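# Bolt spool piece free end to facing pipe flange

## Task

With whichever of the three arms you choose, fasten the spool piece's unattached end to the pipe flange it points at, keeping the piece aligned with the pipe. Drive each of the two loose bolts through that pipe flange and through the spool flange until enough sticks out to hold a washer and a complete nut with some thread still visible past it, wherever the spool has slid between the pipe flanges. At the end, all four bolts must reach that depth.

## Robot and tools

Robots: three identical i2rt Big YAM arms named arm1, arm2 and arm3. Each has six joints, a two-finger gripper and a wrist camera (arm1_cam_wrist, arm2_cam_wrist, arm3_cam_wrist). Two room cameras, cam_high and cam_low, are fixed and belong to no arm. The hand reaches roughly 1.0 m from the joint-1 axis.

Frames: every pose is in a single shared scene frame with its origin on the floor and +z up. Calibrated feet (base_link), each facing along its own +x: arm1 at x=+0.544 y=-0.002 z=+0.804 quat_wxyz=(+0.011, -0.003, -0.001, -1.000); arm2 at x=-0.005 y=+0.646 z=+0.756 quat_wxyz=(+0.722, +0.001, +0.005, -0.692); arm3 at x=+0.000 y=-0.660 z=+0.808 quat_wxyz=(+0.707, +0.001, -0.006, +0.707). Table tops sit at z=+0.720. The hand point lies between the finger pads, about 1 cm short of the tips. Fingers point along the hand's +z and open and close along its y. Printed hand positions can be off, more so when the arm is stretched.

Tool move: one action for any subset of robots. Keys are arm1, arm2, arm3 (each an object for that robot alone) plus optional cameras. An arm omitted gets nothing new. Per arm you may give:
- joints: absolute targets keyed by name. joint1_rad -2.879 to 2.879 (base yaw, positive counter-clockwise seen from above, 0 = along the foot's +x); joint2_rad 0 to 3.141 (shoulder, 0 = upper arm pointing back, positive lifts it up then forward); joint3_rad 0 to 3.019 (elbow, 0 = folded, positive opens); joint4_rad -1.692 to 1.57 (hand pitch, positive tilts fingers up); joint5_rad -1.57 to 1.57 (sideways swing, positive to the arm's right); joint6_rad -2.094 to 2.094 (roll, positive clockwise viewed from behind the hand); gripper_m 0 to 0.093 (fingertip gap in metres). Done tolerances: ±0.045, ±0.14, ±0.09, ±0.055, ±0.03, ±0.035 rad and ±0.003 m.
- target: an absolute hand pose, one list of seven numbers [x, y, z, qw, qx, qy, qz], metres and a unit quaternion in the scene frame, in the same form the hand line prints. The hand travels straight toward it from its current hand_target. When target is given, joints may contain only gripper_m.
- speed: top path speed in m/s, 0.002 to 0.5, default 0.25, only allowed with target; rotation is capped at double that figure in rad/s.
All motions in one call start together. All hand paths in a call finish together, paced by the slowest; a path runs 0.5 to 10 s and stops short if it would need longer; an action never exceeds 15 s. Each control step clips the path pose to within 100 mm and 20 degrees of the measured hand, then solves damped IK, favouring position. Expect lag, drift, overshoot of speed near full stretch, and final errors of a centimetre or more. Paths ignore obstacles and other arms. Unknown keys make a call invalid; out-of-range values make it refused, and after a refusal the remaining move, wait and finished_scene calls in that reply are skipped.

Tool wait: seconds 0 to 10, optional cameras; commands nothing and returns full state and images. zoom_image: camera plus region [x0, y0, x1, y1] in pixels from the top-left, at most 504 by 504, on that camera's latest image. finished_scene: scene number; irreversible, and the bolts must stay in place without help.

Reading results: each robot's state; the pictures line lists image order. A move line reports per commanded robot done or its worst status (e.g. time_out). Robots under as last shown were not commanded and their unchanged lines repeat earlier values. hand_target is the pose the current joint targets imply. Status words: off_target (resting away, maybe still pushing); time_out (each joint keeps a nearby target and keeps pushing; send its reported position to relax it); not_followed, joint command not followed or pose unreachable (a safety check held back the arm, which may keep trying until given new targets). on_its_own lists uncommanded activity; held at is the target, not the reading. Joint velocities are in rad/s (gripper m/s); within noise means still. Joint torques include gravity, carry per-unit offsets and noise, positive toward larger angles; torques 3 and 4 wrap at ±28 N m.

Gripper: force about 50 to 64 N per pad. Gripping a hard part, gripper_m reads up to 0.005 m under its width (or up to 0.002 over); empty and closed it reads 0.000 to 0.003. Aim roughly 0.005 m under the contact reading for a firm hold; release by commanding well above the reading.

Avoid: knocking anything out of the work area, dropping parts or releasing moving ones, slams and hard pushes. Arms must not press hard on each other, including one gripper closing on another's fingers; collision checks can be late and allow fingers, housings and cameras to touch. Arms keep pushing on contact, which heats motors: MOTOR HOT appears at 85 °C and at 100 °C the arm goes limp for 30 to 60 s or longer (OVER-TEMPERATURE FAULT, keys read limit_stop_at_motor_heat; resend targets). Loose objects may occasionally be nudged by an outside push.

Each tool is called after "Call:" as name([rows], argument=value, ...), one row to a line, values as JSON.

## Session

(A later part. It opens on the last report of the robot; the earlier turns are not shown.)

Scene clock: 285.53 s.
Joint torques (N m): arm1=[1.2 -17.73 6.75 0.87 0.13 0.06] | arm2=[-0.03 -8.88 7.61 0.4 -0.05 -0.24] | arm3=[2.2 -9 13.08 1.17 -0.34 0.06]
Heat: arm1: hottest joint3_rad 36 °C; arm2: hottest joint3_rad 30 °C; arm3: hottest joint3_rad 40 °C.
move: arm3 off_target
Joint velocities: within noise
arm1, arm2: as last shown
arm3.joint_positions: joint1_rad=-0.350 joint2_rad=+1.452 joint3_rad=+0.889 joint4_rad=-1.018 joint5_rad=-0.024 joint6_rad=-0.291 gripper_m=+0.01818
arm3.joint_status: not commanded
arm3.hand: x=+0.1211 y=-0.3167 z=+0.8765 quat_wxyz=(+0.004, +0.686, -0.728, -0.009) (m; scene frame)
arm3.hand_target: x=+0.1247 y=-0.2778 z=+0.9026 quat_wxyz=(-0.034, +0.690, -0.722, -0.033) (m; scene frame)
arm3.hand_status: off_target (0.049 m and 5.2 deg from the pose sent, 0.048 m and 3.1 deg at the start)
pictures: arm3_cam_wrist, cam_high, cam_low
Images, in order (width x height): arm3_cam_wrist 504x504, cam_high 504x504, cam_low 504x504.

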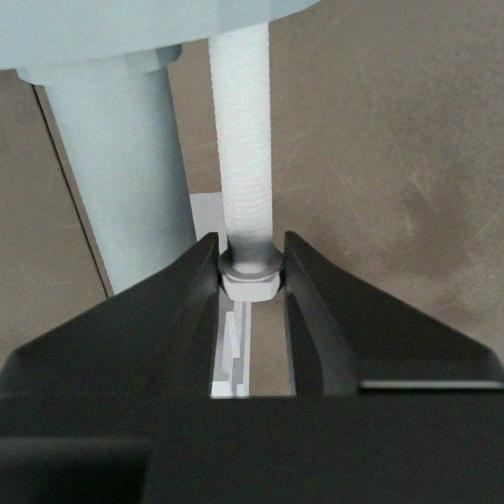

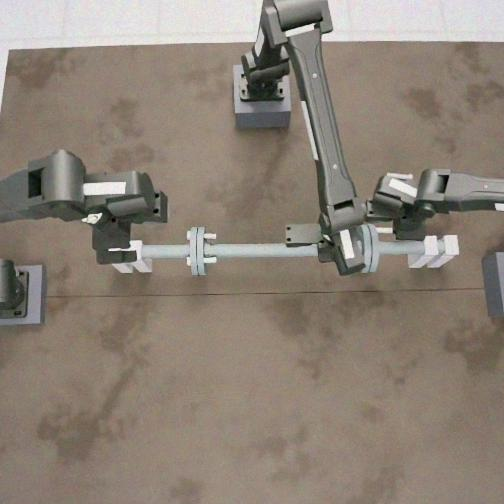

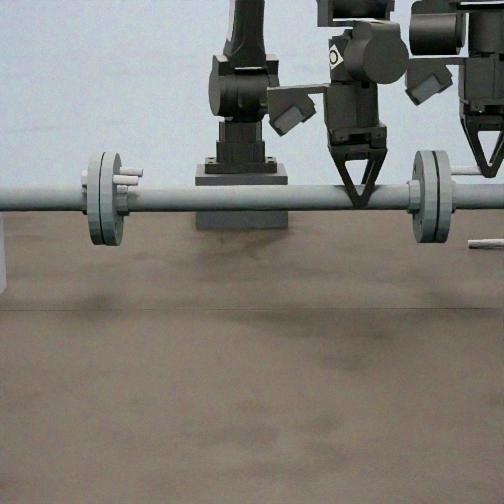

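Call:
move(arm3={"target":[0.123,-0.38,0.93,-0.034,0.690,-0.722,-0.032],"speed":0.15}, cameras=[])

Call:
move(arm3={"target":[0.10,-0.36,0.96,0.5,-0.5,0.5,0.5],"speed":0.25}, cameras=["arm3_cam_wrist","cam_low"])

Scene clock: 298.63 s.
Joint torques (N m): arm1=[1.14 -17.85 6.75 0.87 0.13 0.06] | arm2=[-0.03 -8.94 7.6 0.4 -0.05 -0.24] | arm3=[-0.32 -6.95 7.82 0.4 -0.26 -0.2]
Heat: arm1: hottest joint3_rad 36 °C; arm2: hottest joint3_rad 30 °C; arm3: hottest joint3_rad 41 °C.
move: arm3 done
Joint velocities: within noise
arm1: as last shown
arm2.joint_positions: joint1_rad=+0.047 joint2_rad=+1.286 joint3_rad=+1.619 joint4_rad=-1.681 joint5_rad=-0.005 joint6_rad=+0.099 gripper_m=+0.09396
arm2.joint_status: not commanded
arm2.hand: x=+0.0325 y=+0.2484 z=+1.1507 quat_wxyz=(-0.083, -0.706, -0.700, +0.068) (m; scene frame)
arm2.hand_target: x=+0.0301 y=+0.2499 z=+1.1492 quat_wxyz=(-0.077, -0.704, -0.703, +0.064) (m; scene frame)
arm2.hand_status: not commanded
arm3.joint_positions: joint1_rad=-0.422 joint2_rad=+1.176 joint3_rad=+0.780 joint4_rad=-1.106 joint5_rad=-0.034 joint6_rad=-0.375 gripper_m=+0.01818
arm3.joint_status: not commanded
arm3.hand: x=+0.1206 y=-0.3778 z=+0.9249 quat_wxyz=(-0.031, +0.690, -0.722, -0.029) (m; scene frame)
arm3.hand_target: x=+0.1229 y=-0.3801 z=+0.9298 quat_wxyz=(-0.034, +0.690, -0.722, -0.032) (m; scene frame)
arm3.hand_status: done (0.006 m and 0.4 deg from the pose sent, 0.083 m and 5.2 deg at the start)
pictures: none
No camera images: "cameras" was empty.

Scene clock: 302.50 s.
Joint torques (N m): arm1=[1.14 -17.73 6.76 0.91 0.14 0.06] | arm2=[-0.03 -8.82 7.61 0.39 -0.05 -0.24] | arm3=[0.62 -0.85 6.8 1.8 -0.15 -0.16]
Heat: arm1: hottest joint3_rad 36 °C; arm2: hottest joint3_rad 30 °C; arm3: hottest joint3_rad 40 °C.
move: arm3 not_followed
Joint velocities: within noise
arm1, arm2: as last shown
arm3.joint_positions: joint1_rad=-0.657 joint2_rad=+0.904 joint3_rad=+0.032 joint4_rad=+0.681 joint5_rad=-0.652 joint6_rad=-0.112 gripper_m=+0.01818
arm3.joint_status: not commanded
arm3.on_its_own: joint1_rad is held at -0.658, not at its first target -0.434; joint2_rad is held at +0.897, not at its first target +1.163; joint3_rad is held at +0.037, not at its first target +0.784; joint4_rad is held at +0.674, not at its first target -1.117; joint5_rad is held at -0.652, not at its first target -0.037; joint6_rad is held at -0.123, not at its first target -0.386
arm3.hand: x=+0.0960 y=-0.3657 z=+0.9484 quat_wxyz=(-0.463, +0.536, -0.533, -0.463) (m; scene frame)
arm3.hand_target: x=+0.0968 y=-0.3646 z=+0.9514 quat_wxyz=(-0.468, +0.539, -0.528, -0.461) (m; scene frame)
arm3.hand_status: not_followed (0.014 m and 8.2 deg from the pose sent, 0.044 m and 85.1 deg at the start)
pictures: arm3_cam_wrist, cam_low
pose unreachable (arm3 arm): on one or more control steps of this call this arm could not follow its commanded pose, so it was not sent that pose on those steps. On the call's last step it was still not sent that pose. It may still have moved: this result reports where it is.
cause: moving toward the commanded pose would bring two parts of the arm too close to each other (its shoulder (the part past joint 1) and its forearm (the part past joint 3)).
Images, in order (width x height): arm3_cam_wrist 504x504, cam_low 504x504.

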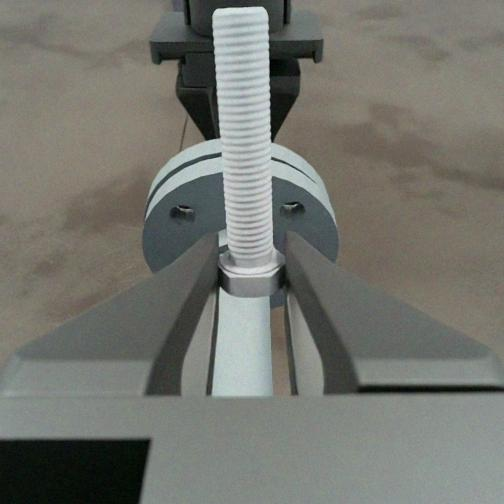

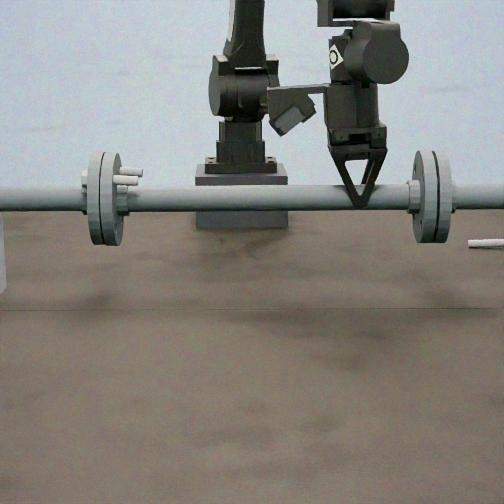

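Call:
zoom_image(camera="arm3_cam_wrist", region=[130, 120, 350, 320])

Scaled by 2.291 from the camera's 504x504 image, which has a finer 720x720 frame.

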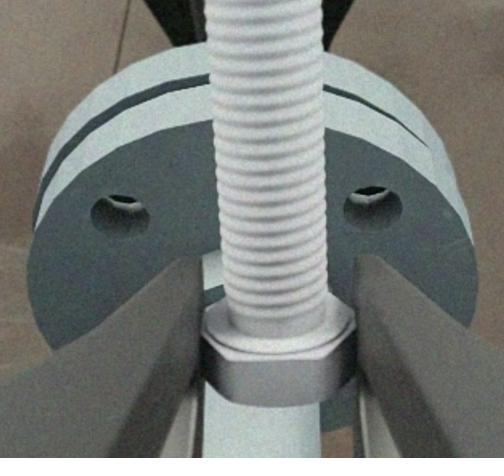

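Call:
move(arm3={"target":[0.127,-0.385,0.93,-0.034,0.690,-0.722,-0.032],"speed":0.25}, cameras=[])

Call:
move(arm3={"target":[0.128,-0.326,0.885,-0.034,0.690,-0.722,-0.032],"speed":0.1}, cameras=["cam_high","cam_low","arm3_cam_wrist"])

Call:
zoom_image(camera="cam_low", region=[384, 130, 504, 250])

Call:
zoom_image(camera="cam_high", region=[350, 190, 470, 300])

Scene clock: 317.23 s.
Joint torques (N m): arm1=[1.14 -17.79 6.76 0.91 0.13 0.06] | arm2=[-0.09 -8.88 7.6 0.39 -0.05 -0.24] | arm3=[1.55 -5.01 11.9 0.42 -0.02 0.06]
Heat: arm1: hottest joint3_rad 35 °C; arm2: hottest joint3_rad 30 °C; arm3: hottest joint3_rad 38 °C.
move: arm3 off_target
Joint velocities: within noise
arm1, arm2: as last shown
arm3.joint_positions: joint1_rad=-0.466 joint2_rad=+1.148 joint3_rad=+0.718 joint4_rad=-1.109 joint5_rad=-0.042 joint6_rad=-0.418 gripper_m=+0.01818
arm3.joint_status: not commanded
arm3.hand: x=+0.1204 y=-0.4048 z=+0.9097 quat_wxyz=(-0.013, +0.690, -0.723, -0.026) (m; scene frame)
arm3.hand_target: x=+0.1266 y=-0.3858 z=+0.9299 quat_wxyz=(-0.034, +0.690, -0.722, -0.032) (m; scene frame)
arm3.hand_status: off_target (0.029 m and 2.5 deg from the pose sent, 0.041 m and 76.5 deg at the start)
pictures: none
No camera images: "cameras" was empty.

Scene clock: 318.63 s.
Joint torques (N m): arm1=[1.2 -17.67 6.78 0.87 0.14 0.07] | arm2=[-0.03 -8.88 7.6 0.4 -0.05 -0.24] | arm3=[1.55 -7.59 10.96 1.17 0.03 0.03]
Heat: arm1: hottest joint3_rad 35 °C; arm2: hottest joint3_rad 30 °C; arm3: hottest joint3_rad 39 °C.
move: arm3 off_target
Joint velocities: within noise
arm1, arm2: as last shown
arm3.joint_positions: joint1_rad=-0.393 joint2_rad=+1.360 joint3_rad=+0.771 joint4_rad=-0.969 joint5_rad=-0.037 joint6_rad=-0.345 gripper_m=+0.01818
arm3.joint_status: not commanded
arm3.hand: x=+0.1200 y=-0.3541 z=+0.8683 quat_wxyz=(-0.004, +0.690, -0.723, -0.020) (m; scene frame)
arm3.hand_target: x=+0.1274 y=-0.3273 z=+0.8859 quat_wxyz=(-0.034, +0.690, -0.722, -0.032) (m; scene frame)
arm3.hand_status: off_target (0.034 m and 3.7 deg from the pose sent, 0.083 m and 2.4 deg at the start)
pictures: arm3_cam_wrist, cam_high, cam_low
Images, in order (width x height): arm3_cam_wrist 504x504, cam_high 504x504, cam_low 504x504.

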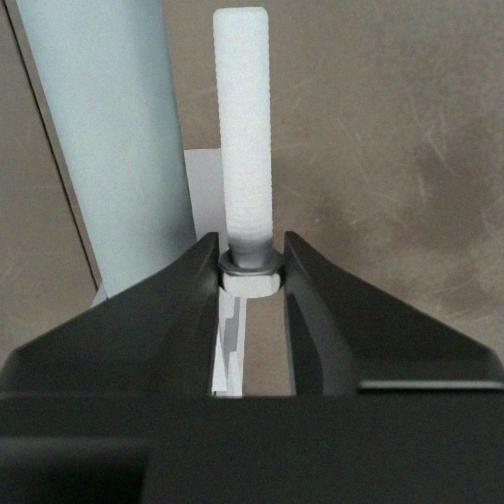

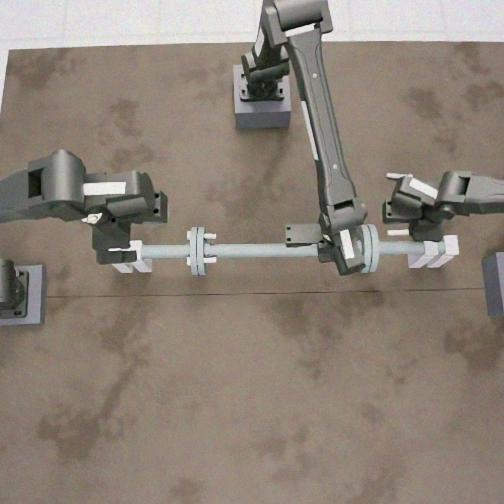

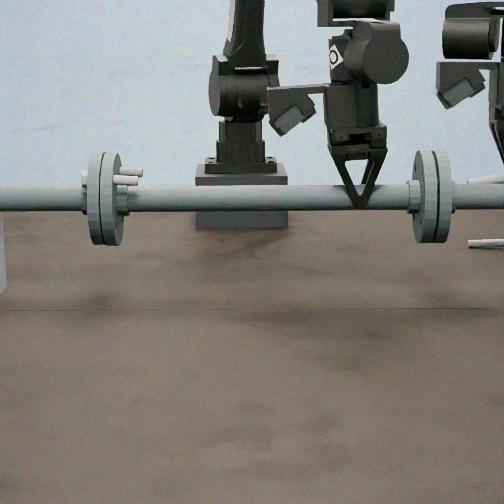

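Scaled by 4.200 from the camera's 504x504 image, which has a finer 720x720 frame.

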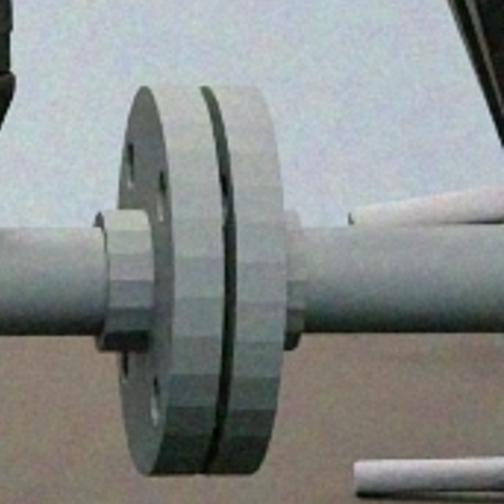

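Scaled by 4.200 from the camera's 504x504 image, which has a finer 720x720 frame.

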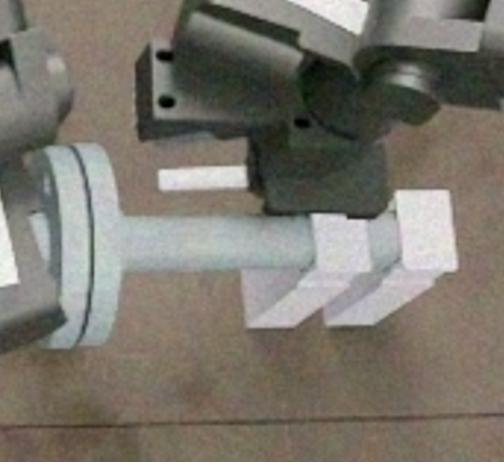

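Call:
move(arm3={"target":[0.130,-0.34,0.895,-0.1026,0.687,-0.712,-0.099],"speed":0.1}, cameras=["cam_high","cam_low","arm3_cam_wrist"])

Call:
zoom_image(camera="cam_low", region=[384, 130, 504, 250])

Call:
zoom_image(camera="cam_high", region=[350, 190, 470, 300])

Scene clock: 324.63 s.
Joint torques (N m): arm1=[1.14 -17.73 6.78 0.88 0.12 0.06] | arm2=[-0.03 -8.82 7.61 0.4 -0.05 -0.24] | arm3=[-0.26 -7.82 7.46 1.63 -0.31 -0.17]
Heat: arm1: hottest joint3_rad 35 °C; arm2: hottest joint3_rad 30 °C; arm3: hottest joint3_rad 39 °C.
move: arm3 off_target
Joint velocities: within noise
arm1, arm2: as last shown
arm3.joint_positions: joint1_rad=-0.430 joint2_rad=+1.227 joint3_rad=+0.694 joint4_rad=-0.820 joint5_rad=-0.109 joint6_rad=-0.379 gripper_m=+0.01818
arm3.joint_status: not commanded
arm3.hand: x=+0.1244 y=-0.3442 z=+0.8883 quat_wxyz=(-0.086, +0.688, -0.715, -0.092) (m; scene frame)
arm3.hand_target: x=+0.1301 y=-0.3400 z=+0.8952 quat_wxyz=(-0.103, +0.687, -0.712, -0.099) (m; scene frame)
arm3.hand_status: off_target (0.010 m and 2.1 deg from the pose sent, 0.032 m and 14.6 deg at the start)
pictures: arm3_cam_wrist, cam_high, cam_low
Images, in order (width x height): arm3_cam_wrist 504x504, cam_high 504x504, cam_low 504x504.

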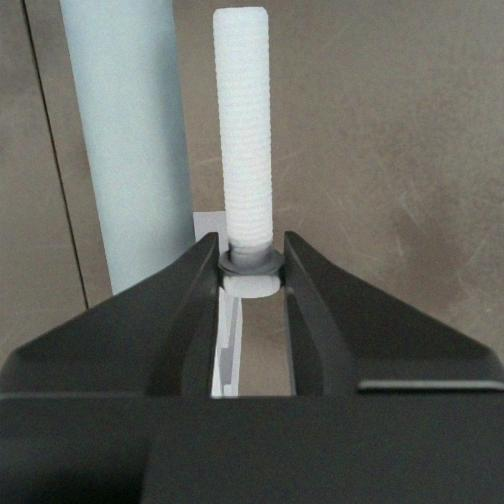

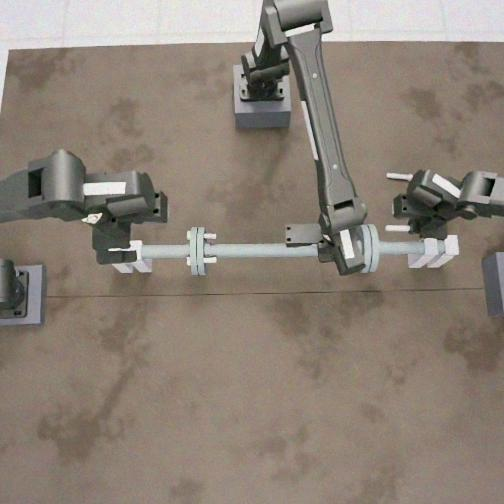

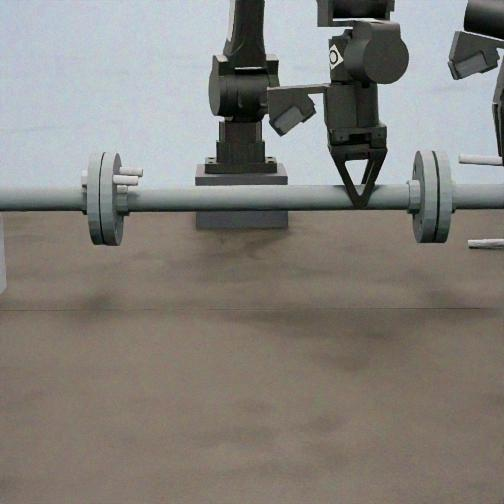

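Scaled by 4.200 from the camera's 504x504 image, which has a finer 720x720 frame.

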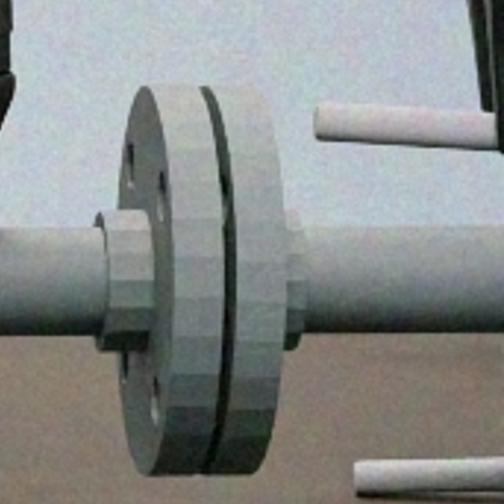

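Scaled by 4.200 from the camera's 504x504 image, which has a finer 720x720 frame.

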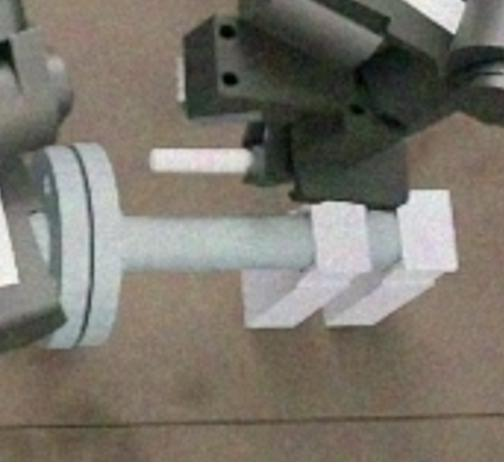

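Call:
move(arm3={"target":[0.130,-0.312,0.894,-0.1026,0.687,-0.712,-0.099],"speed":0.05}, cameras=["cam_high","cam_low","arm3_cam_wrist"])

Call:
zoom_image(camera="cam_low", region=[384, 130, 504, 250])

Call:
zoom_image(camera="cam_high", region=[350, 190, 470, 300])

Scene clock: 331.40 s.
Joint torques (N m): arm1=[1.26 -17.79 6.76 0.92 0.14 0.07] | arm2=[-0.09 -8.88 7.6 0.4 -0.05 -0.24] | arm3=[1.32 -6.71 11.47 1.57 -0.05 0.02]
Heat: arm1: hottest joint3_rad 35 °C; arm2: hottest joint3_rad 30 °C; arm3: hottest joint3_rad 38 °C.
move: arm3 off_target
Joint velocities: within noise
arm1.joint_positions: joint1_rad=+0.267 joint2_rad=+1.780 joint3_rad=+1.210 joint4_rad=-0.972 joint5_rad=-0.043 joint6_rad=+1.864 gripper_m=+0.03169
arm1.joint_status: not commanded
arm1.hand: x=+0.0719 y=-0.1500 z=+0.8428 quat_wxyz=(-0.026, -0.706, +0.708, -0.011) (m; scene frame)
arm1.hand_target: x=+0.0658 y=-0.1538 z=+0.8609 quat_wxyz=(-0.044, -0.707, +0.706, +0.002) (m; scene frame)
arm1.hand_status: not commanded
arm2: as last shown
arm3.joint_positions: joint1_rad=-0.417 joint2_rad=+1.277 joint3_rad=+0.694 joint4_rad=-0.803 joint5_rad=-0.109 joint6_rad=-0.366 gripper_m=+0.01818
arm3.joint_status: not commanded
arm3.hand: x=+0.1210 y=-0.3414 z=+0.8733 quat_wxyz=(-0.070, +0.689, -0.716, -0.086) (m; scene frame)
arm3.hand_target: x=+0.1292 y=-0.3136 z=+0.8951 quat_wxyz=(-0.103, +0.687, -0.712, -0.100) (m; scene frame)
arm3.hand_status: off_target (0.037 m and 4.0 deg from the pose sent, 0.033 m and 2.1 deg at the start)
pictures: arm3_cam_wrist, cam_high, cam_low
Images, in order (width x height): arm3_cam_wrist 504x504, cam_high 504x504, cam_low 504x504.

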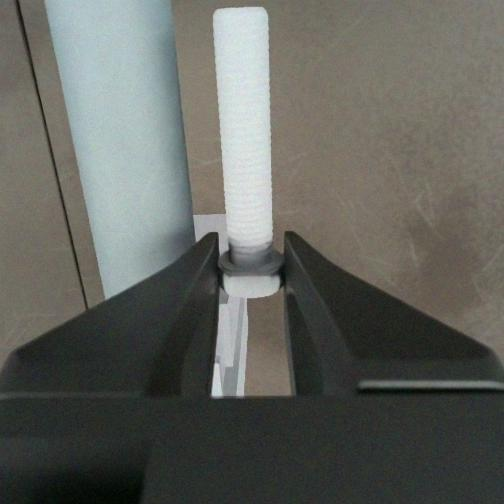

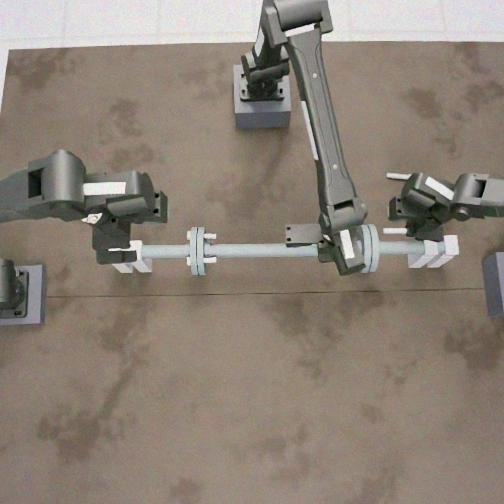

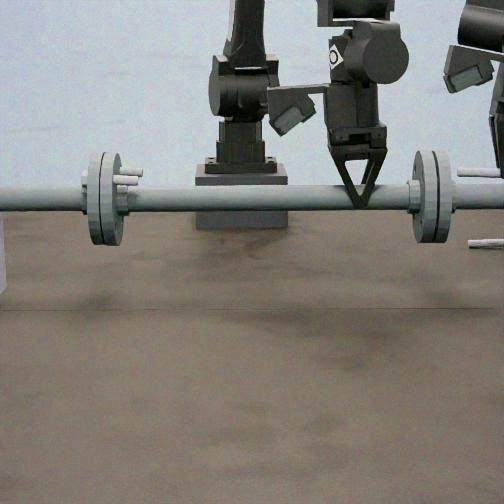

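Scaled by 4.200 from the camera's 504x504 image, which has a finer 720x720 frame.

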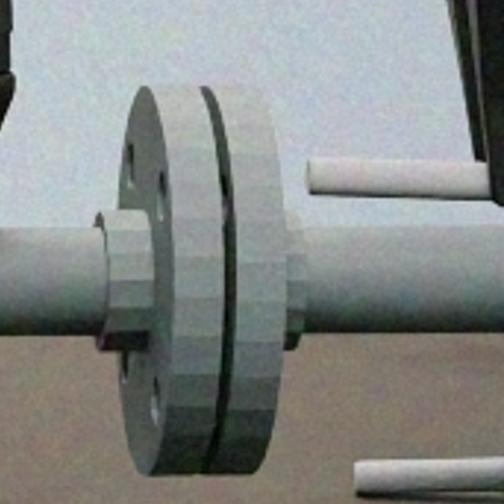

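Scaled by 4.200 from the camera's 504x504 image, which has a finer 720x720 frame.

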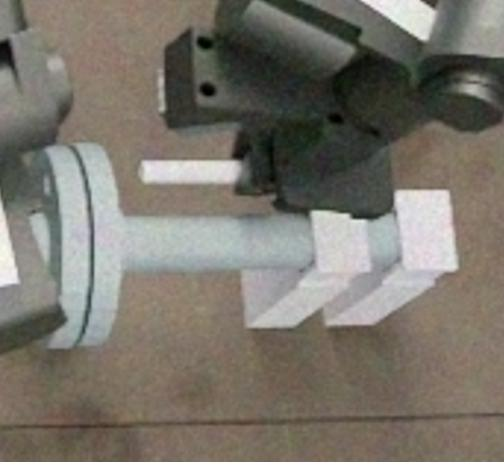

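Call:
move(arm3={"target":[0.1325,-0.298,0.900,-0.1026,0.687,-0.712,-0.099],"speed":0.05}, cameras=["cam_high","cam_low","arm3_cam_wrist"])

Call:
zoom_image(camera="cam_low", region=[384, 130, 504, 250])

Call:
zoom_image(camera="cam_high", region=[350, 190, 470, 300])

Scene clock: 338.77 s.
Joint torques (N m): arm1=[1.14 -17.79 6.75 0.91 0.14 0.05] | arm2=[-0.03 -8.88 7.61 0.39 -0.05 -0.24] | arm3=[1.55 -7.12 11.45 1.16 -0.07 0.04]
Heat: arm1: hottest joint3_rad 35 °C; arm2: hottest joint3_rad 30 °C; arm3: hottest joint3_rad 38 °C.
move: arm3 off_target
Joint velocities: within noise
arm1, arm2: as last shown
arm3.joint_positions: joint1_rad=-0.408 joint2_rad=+1.306 joint3_rad=+0.739 joint4_rad=-0.803 joint5_rad=-0.106 joint6_rad=-0.357 gripper_m=+0.01818
arm3.joint_status: not commanded
arm3.hand: x=+0.1258 y=-0.3238 z=+0.8804 quat_wxyz=(-0.077, +0.688, -0.716, -0.089) (m; scene frame)
arm3.hand_target: x=+0.1320 y=-0.2993 z=+0.9007 quat_wxyz=(-0.103, +0.687, -0.712, -0.099) (m; scene frame)
arm3.hand_status: off_target (0.033 m and 3.2 deg from the pose sent, 0.052 m and 4.0 deg at the start)
pictures: arm3_cam_wrist, cam_high, cam_low
Images, in order (width x height): arm3_cam_wrist 504x504, cam_high 504x504, cam_low 504x504.

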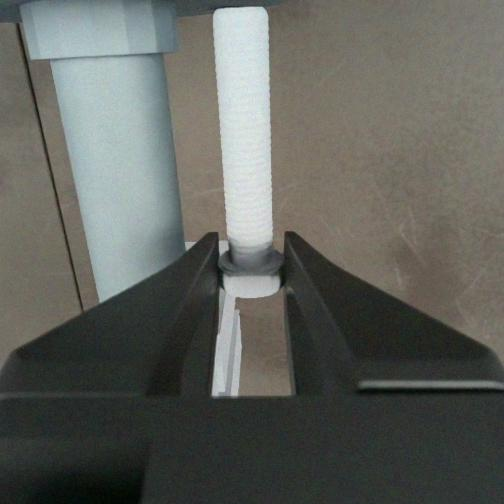

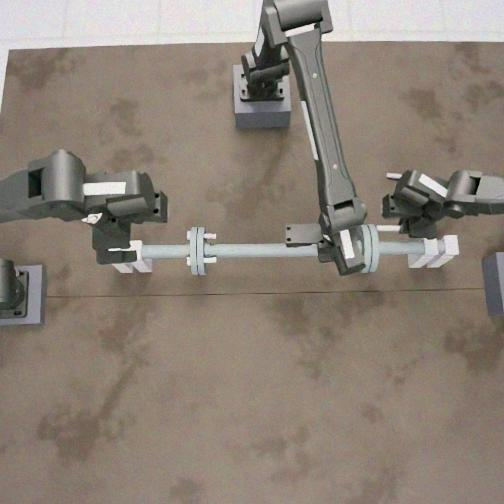

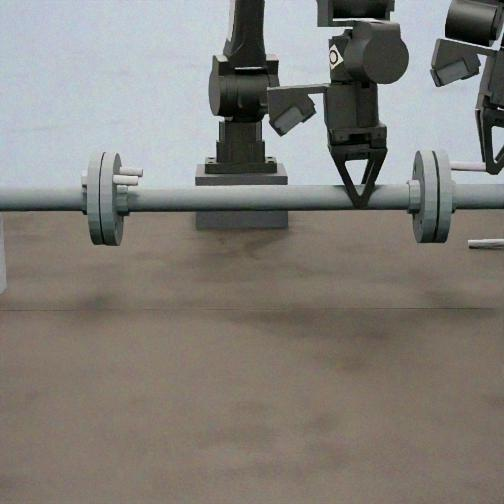

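Scaled by 4.200 from the camera's 504x504 image, which has a finer 720x720 frame.

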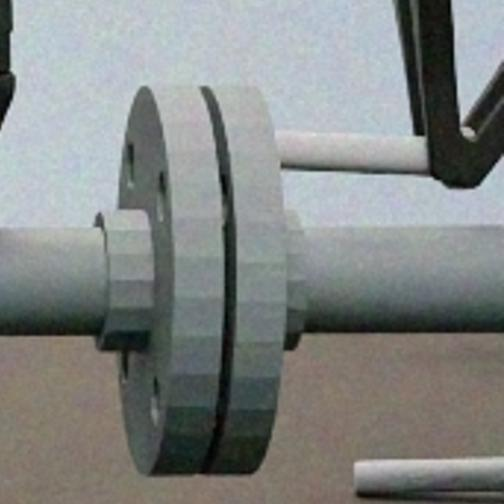

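Scaled by 4.200 from the camera's 504x504 image, which has a finer 720x720 frame.

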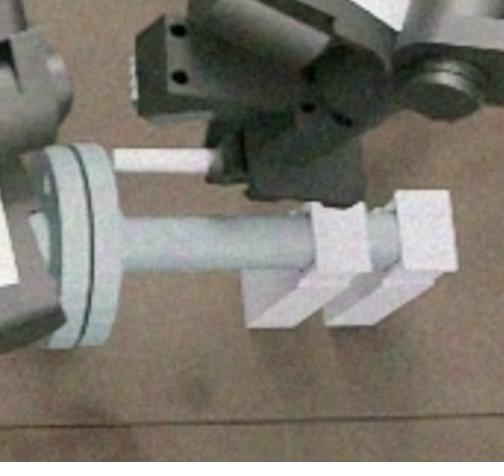

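Call:
move(arm3={"target":[0.1303,-0.296,0.896,-0.1026,0.687,-0.712,-0.099],"speed":0.05}, cameras=["cam_high","cam_low"])

Call:
zoom_image(camera="cam_low", region=[384, 130, 504, 250])

Call:
zoom_image(camera="cam_high", region=[350, 190, 470, 300])

Scene clock: 343.53 s.
Joint torques (N m): arm1=[1.26 -17.79 6.75 0.85 0.13 0.07] | arm2=[-0.03 -8.88 7.6 0.4 -0.05 -0.24] | arm3=[1.44 -7.12 11.1 1.58 -0.06 0]
Heat: arm1: hottest joint3_rad 35 °C; arm2: hottest joint3_rad 30 °C; arm3: hottest joint3_rad 38 °C.
move: arm3 off_target
Joint velocities: within noise
arm1, arm2: as last shown
arm3.joint_positions: joint1_rad=-0.400 joint2_rad=+1.315 joint3_rad=+0.739 joint4_rad=-0.803 joint5_rad=-0.104 joint6_rad=-0.349 gripper_m=+0.01818
arm3.joint_status: not commanded
arm3.hand: x=+0.1231 y=-0.3234 z=+0.8774 quat_wxyz=(-0.073, +0.689, -0.716, -0.087) (m; scene frame)
arm3.hand_target: x=+0.1296 y=-0.2974 z=+0.8970 quat_wxyz=(-0.103, +0.687, -0.712, -0.099) (m; scene frame)
arm3.hand_status: off_target (0.034 m and 3.7 deg from the pose sent, 0.032 m and 3.2 deg at the start)
pictures: cam_high, cam_low
Images, in order (width x height): cam_high 504x504, cam_low 504x504.

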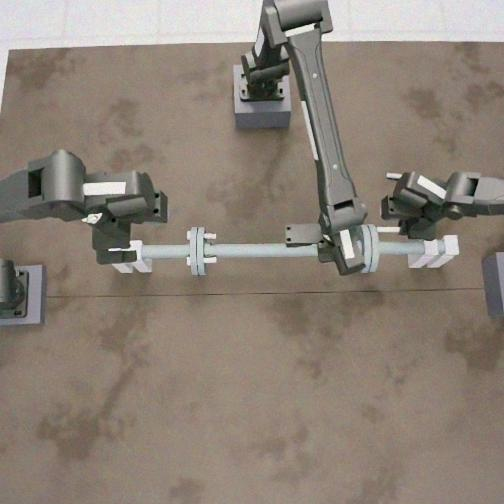

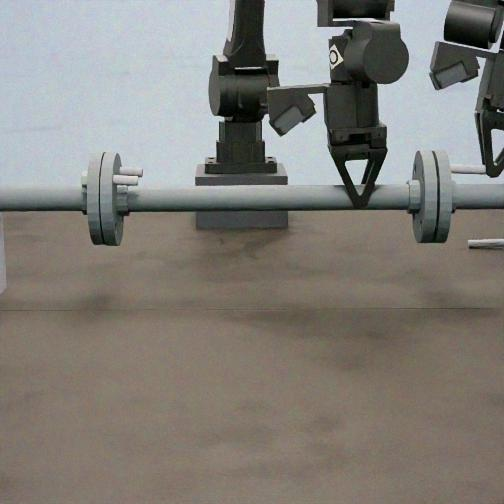

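Scaled by 4.200 from the camera's 504x504 image, which has a finer 720x720 frame.

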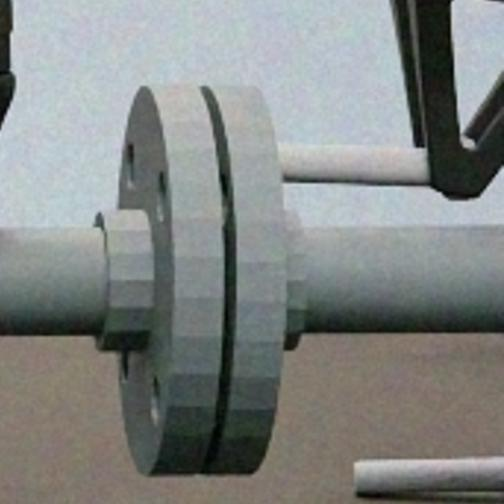

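Scaled by 4.200 from the camera's 504x504 image, which has a finer 720x720 frame.

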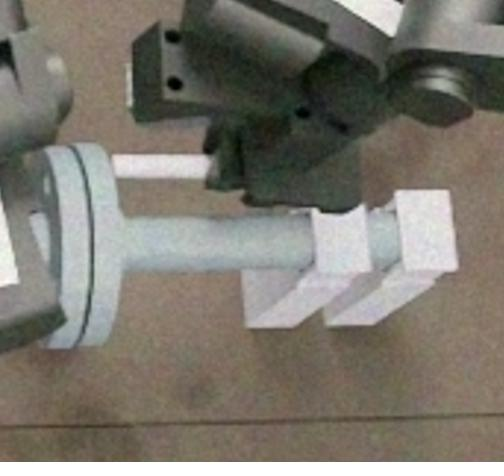

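Call:
move(arm3={"target":[0.1310,-0.278,0.8975,-0.1026,0.687,-0.712,-0.099],"speed":0.05}, cameras=["arm3_cam_wrist","cam_high","cam_low"])

Call:
zoom_image(camera="cam_low", region=[384, 130, 504, 250])

Call:
zoom_image(camera="cam_high", region=[350, 190, 470, 300])

Scene clock: 346.87 s.
Joint torques (N m): arm1=[1.2 -17.67 6.78 0.9 0.13 0.06] | arm2=[-0.09 -8.88 7.6 0.39 -0.04 -0.24] | arm3=[1.73 -7.77 12.81 1.52 -0.2 0.04]
Heat: arm1: hottest joint3_rad 35 °C; arm2: hottest joint3_rad 30 °C; arm3: hottest joint3_rad 38 °C.
move: arm3 off_target
Joint velocities: within noise
arm1: as last shown
arm2.joint_positions: joint1_rad=+0.047 joint2_rad=+1.286 joint3_rad=+1.619 joint4_rad=-1.681 joint5_rad=-0.005 joint6_rad=+0.099 gripper_m=+0.09396
arm2.joint_status: not commanded
arm2.hand: x=+0.0325 y=+0.2484 z=+1.1507 quat_wxyz=(-0.083, -0.706, -0.700, +0.068) (m; scene frame)
arm2.hand_target: x=+0.0301 y=+0.2499 z=+1.1492 quat_wxyz=(-0.077, -0.704, -0.703, +0.064) (m; scene frame)
arm2.hand_status: not commanded
arm3.joint_positions: joint1_rad=-0.388 joint2_rad=+1.354 joint3_rad=+0.758 joint4_rad=-0.803 joint5_rad=-0.096 joint6_rad=-0.334 gripper_m=+0.01818
arm3.joint_status: not commanded
arm3.hand: x=+0.1223 y=-0.3171 z=+0.8707 quat_wxyz=(-0.064, +0.688, -0.719, -0.080) (m; scene frame)
arm3.hand_target: x=+0.1298 y=-0.2808 z=+0.8991 quat_wxyz=(-0.103, +0.687, -0.712, -0.100) (m; scene frame)
arm3.hand_status: off_target (0.048 m and 5.0 deg from the pose sent, 0.050 m and 3.7 deg at the start)
pictures: arm3_cam_wrist, cam_high, cam_low
Images, in order (width x height): arm3_cam_wrist 504x504, cam_high 504x504, cam_low 504x504.

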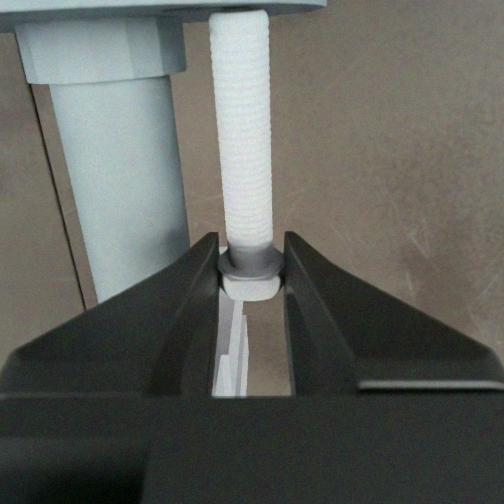

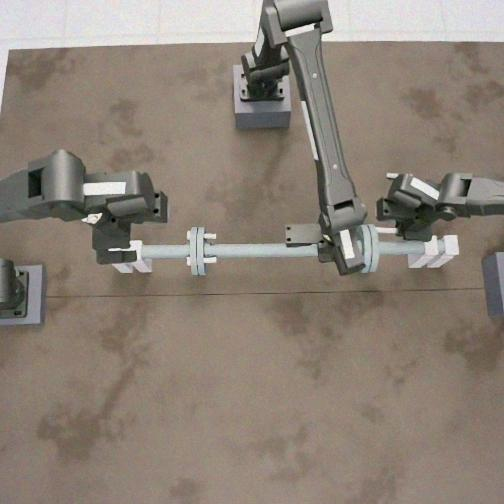

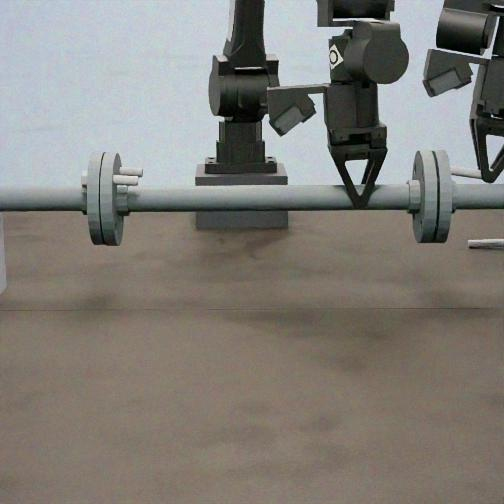

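Scaled by 4.200 from the camera's 504x504 image, which has a finer 720x720 frame.

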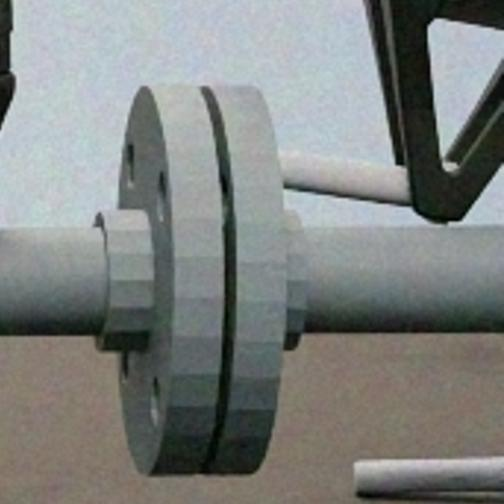

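Scaled by 4.200 from the camera's 504x504 image, which has a finer 720x720 frame.

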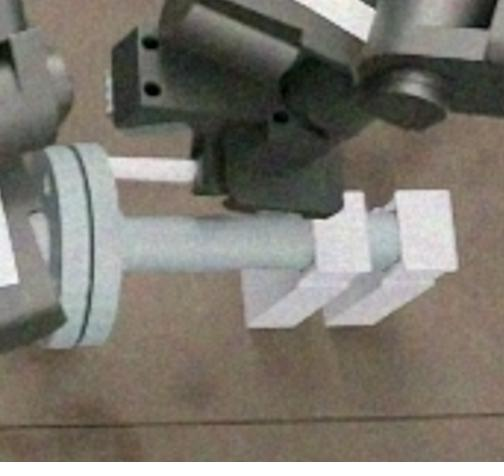

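Call:
zoom_image(camera="cam_low", region=[408, 145, 456, 193])

Call:
zoom_image(camera="cam_low", region=[80, 145, 150, 215])

Scaled by 10.500 from the camera's 504x504 image, which has a finer 720x720 frame.

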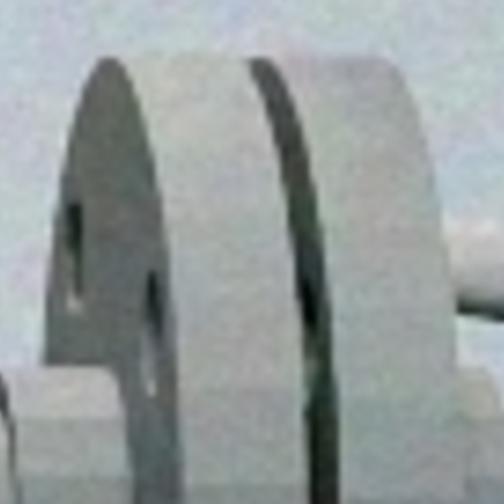

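Scaled by 7.200 from the camera's 504x504 image, which has a finer 720x720 frame.

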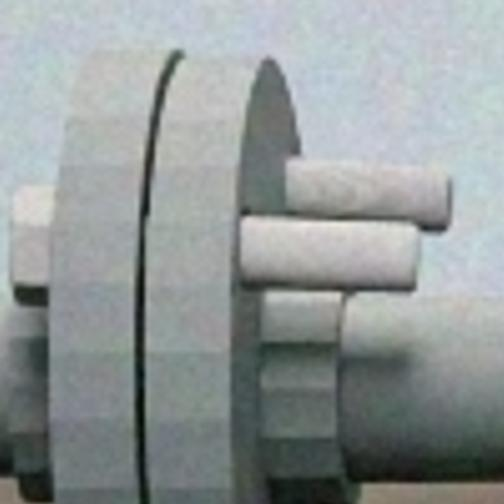

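Call:
zoom_image(camera="cam_high", region=[165, 215, 225, 285])

Call:
zoom_image(camera="cam_high", region=[350, 215, 410, 285])

Scaled by 7.200 from the camera's 504x504 image, which has a finer 720x720 frame.

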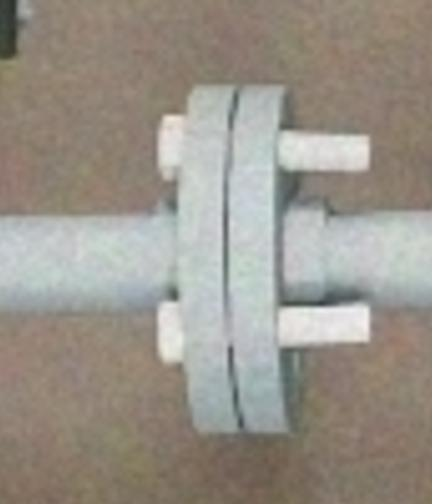

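Scaled by 7.200 from the camera's 504x504 image, which has a finer 720x720 frame.

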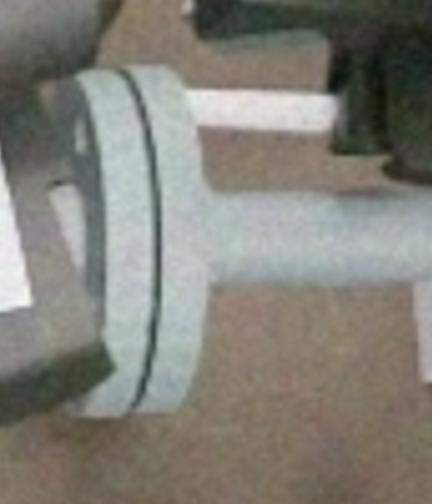

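Call:
move(arm3={"target":[0.123,-0.315,0.896,-0.1026,0.687,-0.712,-0.099],"speed":0.1}, cameras=["arm3_cam_wrist","cam_high","cam_low"])

Call:
zoom_image(camera="cam_low", region=[384, 130, 504, 250])

Call:
zoom_image(camera="cam_high", region=[350, 215, 410, 285])

Scene clock: 379.53 s.
Joint torques (N m): arm1=[1.14 -17.79 6.76 0.87 0.13 0.06] | arm2=[-0.09 -8.88 7.61 0.4 -0.05 -0.24] | arm3=[0.5 -8.35 7.53 1.51 -0.3 -0.12]
Heat: arm1: hottest joint3_rad 35 °C; arm2: hottest joint3_rad 30 °C; arm3: hottest joint3_rad 43 °C.
move: arm3 done
Joint velocities: within noise
arm1, arm2: as last shown
arm3.joint_positions: joint1_rad=-0.388 joint2_rad=+1.281 joint3_rad=+0.742 joint4_rad=-0.804 joint5_rad=-0.097 joint6_rad=-0.334 gripper_m=+0.01818
arm3.joint_status: not commanded
arm3.hand: x=+0.1210 y=-0.3200 z=+0.8895 quat_wxyz=(-0.089, +0.687, -0.716, -0.091) (m; scene frame)
arm3.hand_target: x=+0.1230 y=-0.3151 z=+0.8961 quat_wxyz=(-0.103, +0.687, -0.712, -0.099) (m; scene frame)
arm3.hand_status: done (0.008 m and 1.8 deg from the pose sent, 0.025 m and 5.0 deg at the start)
pictures: arm3_cam_wrist, cam_high, cam_low
Images, in order (width x height): arm3_cam_wrist 504x504, cam_high 504x504, cam_low 504x504.

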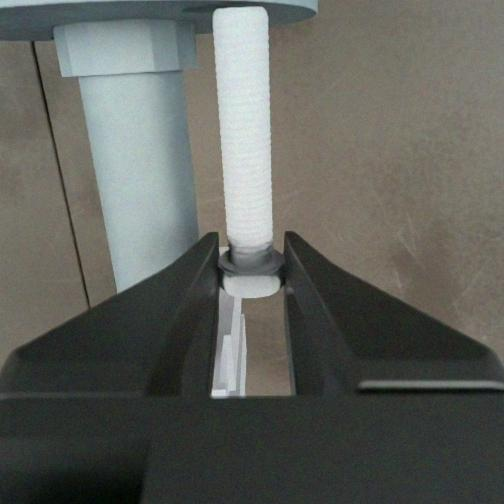

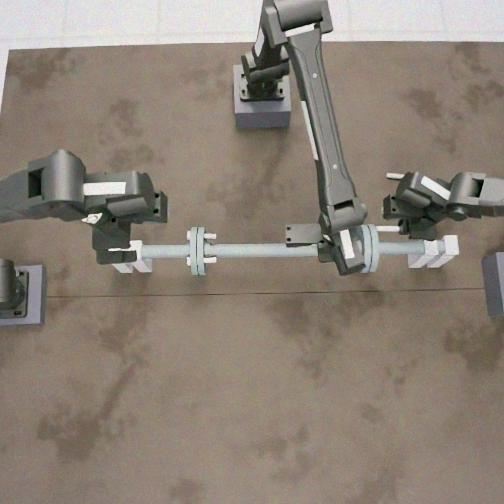

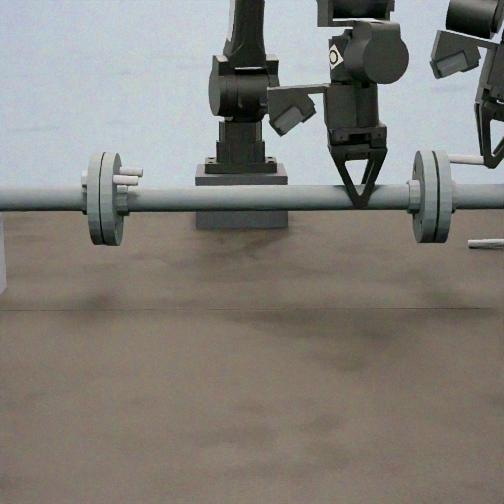

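Scaled by 4.200 from the camera's 504x504 image, which has a finer 720x720 frame.

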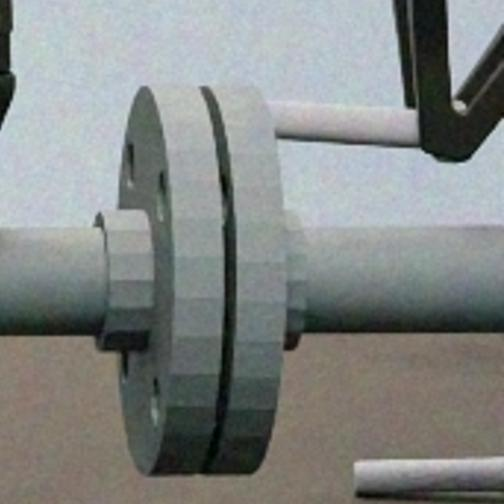

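Scaled by 7.200 from the camera's 504x504 image, which has a finer 720x720 frame.

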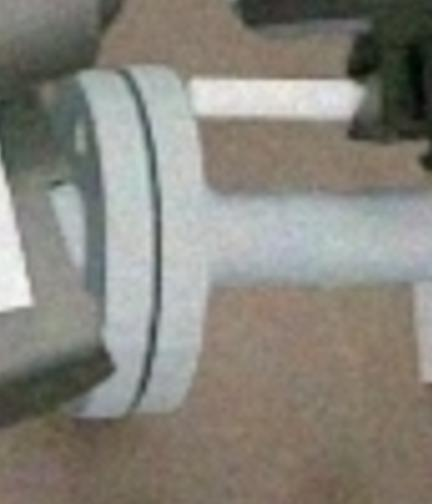

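Call:
move(arm3={"target":[0.1205,-0.325,0.888,-0.1008,0.6998,-0.6998,-0.1008],"speed":0.1}, cameras=[])

Call:
move(arm3={"target":[0.1205,-0.297,0.896,-0.1008,0.6998,-0.6998,-0.1008],"speed":0.05}, cameras=["arm3_cam_wrist","cam_high","cam_low"])

Call:
zoom_image(camera="cam_low", region=[384, 130, 504, 250])

Call:
zoom_image(camera="cam_high", region=[350, 215, 410, 285])

Scene clock: 393.23 s.
Joint torques (N m): arm1=[1.26 -17.79 6.78 0.83 0.13 0.07] | arm2=[-0.03 -8.82 7.6 0.4 -0.05 -0.24] | arm3=[-0.03 -8.35 7.3 1.66 -0.32 -0.17]
Heat: arm1: hottest joint3_rad 35 °C; arm2: hottest joint3_rad 30 °C; arm3: hottest joint3_rad 41 °C.
move: arm3 off_target
Joint velocities: within noise
arm1, arm2: as last shown
arm3.joint_positions: joint1_rad=-0.390 joint2_rad=+1.272 joint3_rad=+0.707 joint4_rad=-0.790 joint5_rad=-0.108 joint6_rad=-0.372 gripper_m=+0.01818
arm3.joint_status: not commanded
arm3.hand: x=+0.1156 y=-0.3300 z=+0.8802 quat_wxyz=(-0.083, +0.700, -0.703, -0.092) (m; scene frame)
arm3.hand_target: x=+0.1205 y=-0.3252 z=+0.8880 quat_wxyz=(-0.101, +0.700, -0.700, -0.100) (m; scene frame)
arm3.hand_status: off_target (0.011 m and 2.3 deg from the pose sent, 0.005 m and 2.9 deg at the start)
pictures: none
No camera images: "cameras" was empty.

Scene clock: 394.47 s.
Joint torques (N m): arm1=[1.2 -17.67 6.76 0.9 0.13 0.06] | arm2=[-0.03 -8.88 7.61 0.4 -0.05 -0.24] | arm3=[1.49 -7.36 11.41 1.13 -0.07 0.07]
Heat: arm1: hottest joint3_rad 35 °C; arm2: hottest joint3_rad 30 °C; arm3: hottest joint3_rad 41 °C.
move: arm3 off_target
Joint velocities: within noise
arm1, arm2: as last shown
arm3.joint_positions: joint1_rad=-0.379 joint2_rad=+1.304 joint3_rad=+0.727 joint4_rad=-0.790 joint5_rad=-0.108 joint6_rad=-0.363 gripper_m=+0.01818
arm3.joint_status: not commanded
arm3.hand: x=+0.1147 y=-0.3222 z=+0.8771 quat_wxyz=(-0.077, +0.701, -0.703, -0.091) (m; scene frame)
arm3.hand_target: x=+0.1200 y=-0.2983 z=+0.8965 quat_wxyz=(-0.101, +0.700, -0.700, -0.101) (m; scene frame)
arm3.hand_status: off_target (0.032 m and 3.0 deg from the pose sent, 0.037 m and 2.3 deg at the start)
pictures: arm3_cam_wrist, cam_high, cam_low
Images, in order (width x height): arm3_cam_wrist 504x504, cam_high 504x504, cam_low 504x504.

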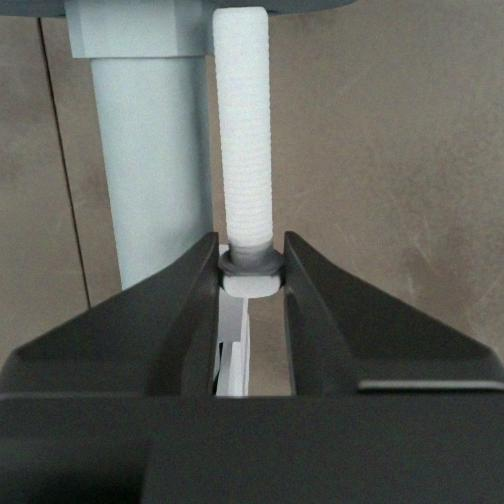

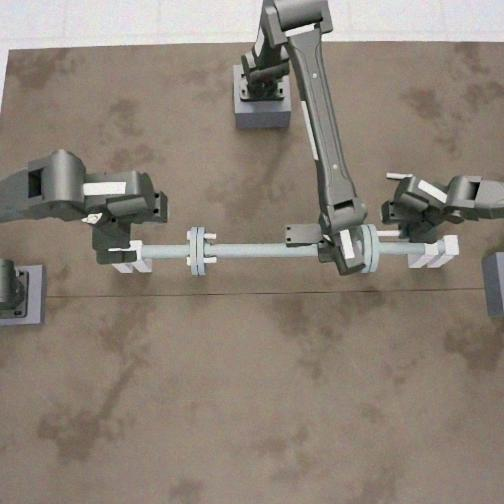

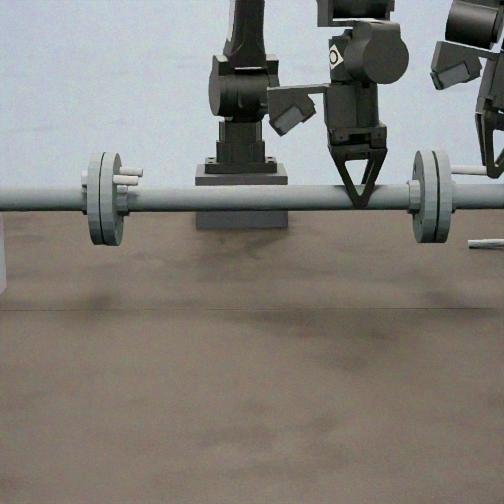

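Scaled by 4.200 from the camera's 504x504 image, which has a finer 720x720 frame.

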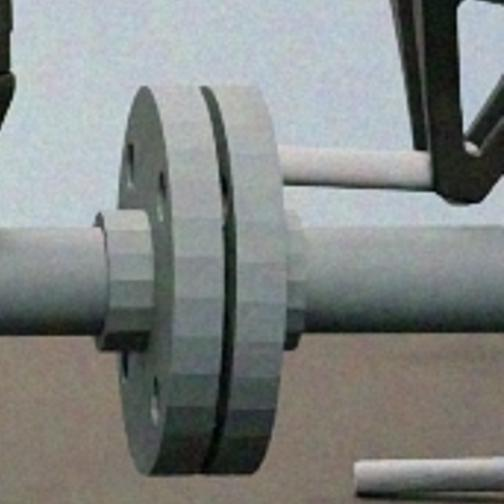

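Scaled by 7.200 from the camera's 504x504 image, which has a finer 720x720 frame.

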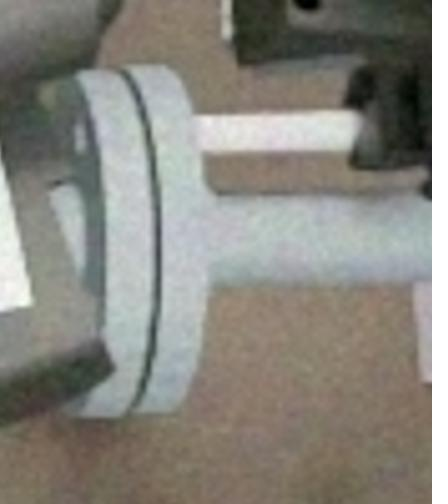

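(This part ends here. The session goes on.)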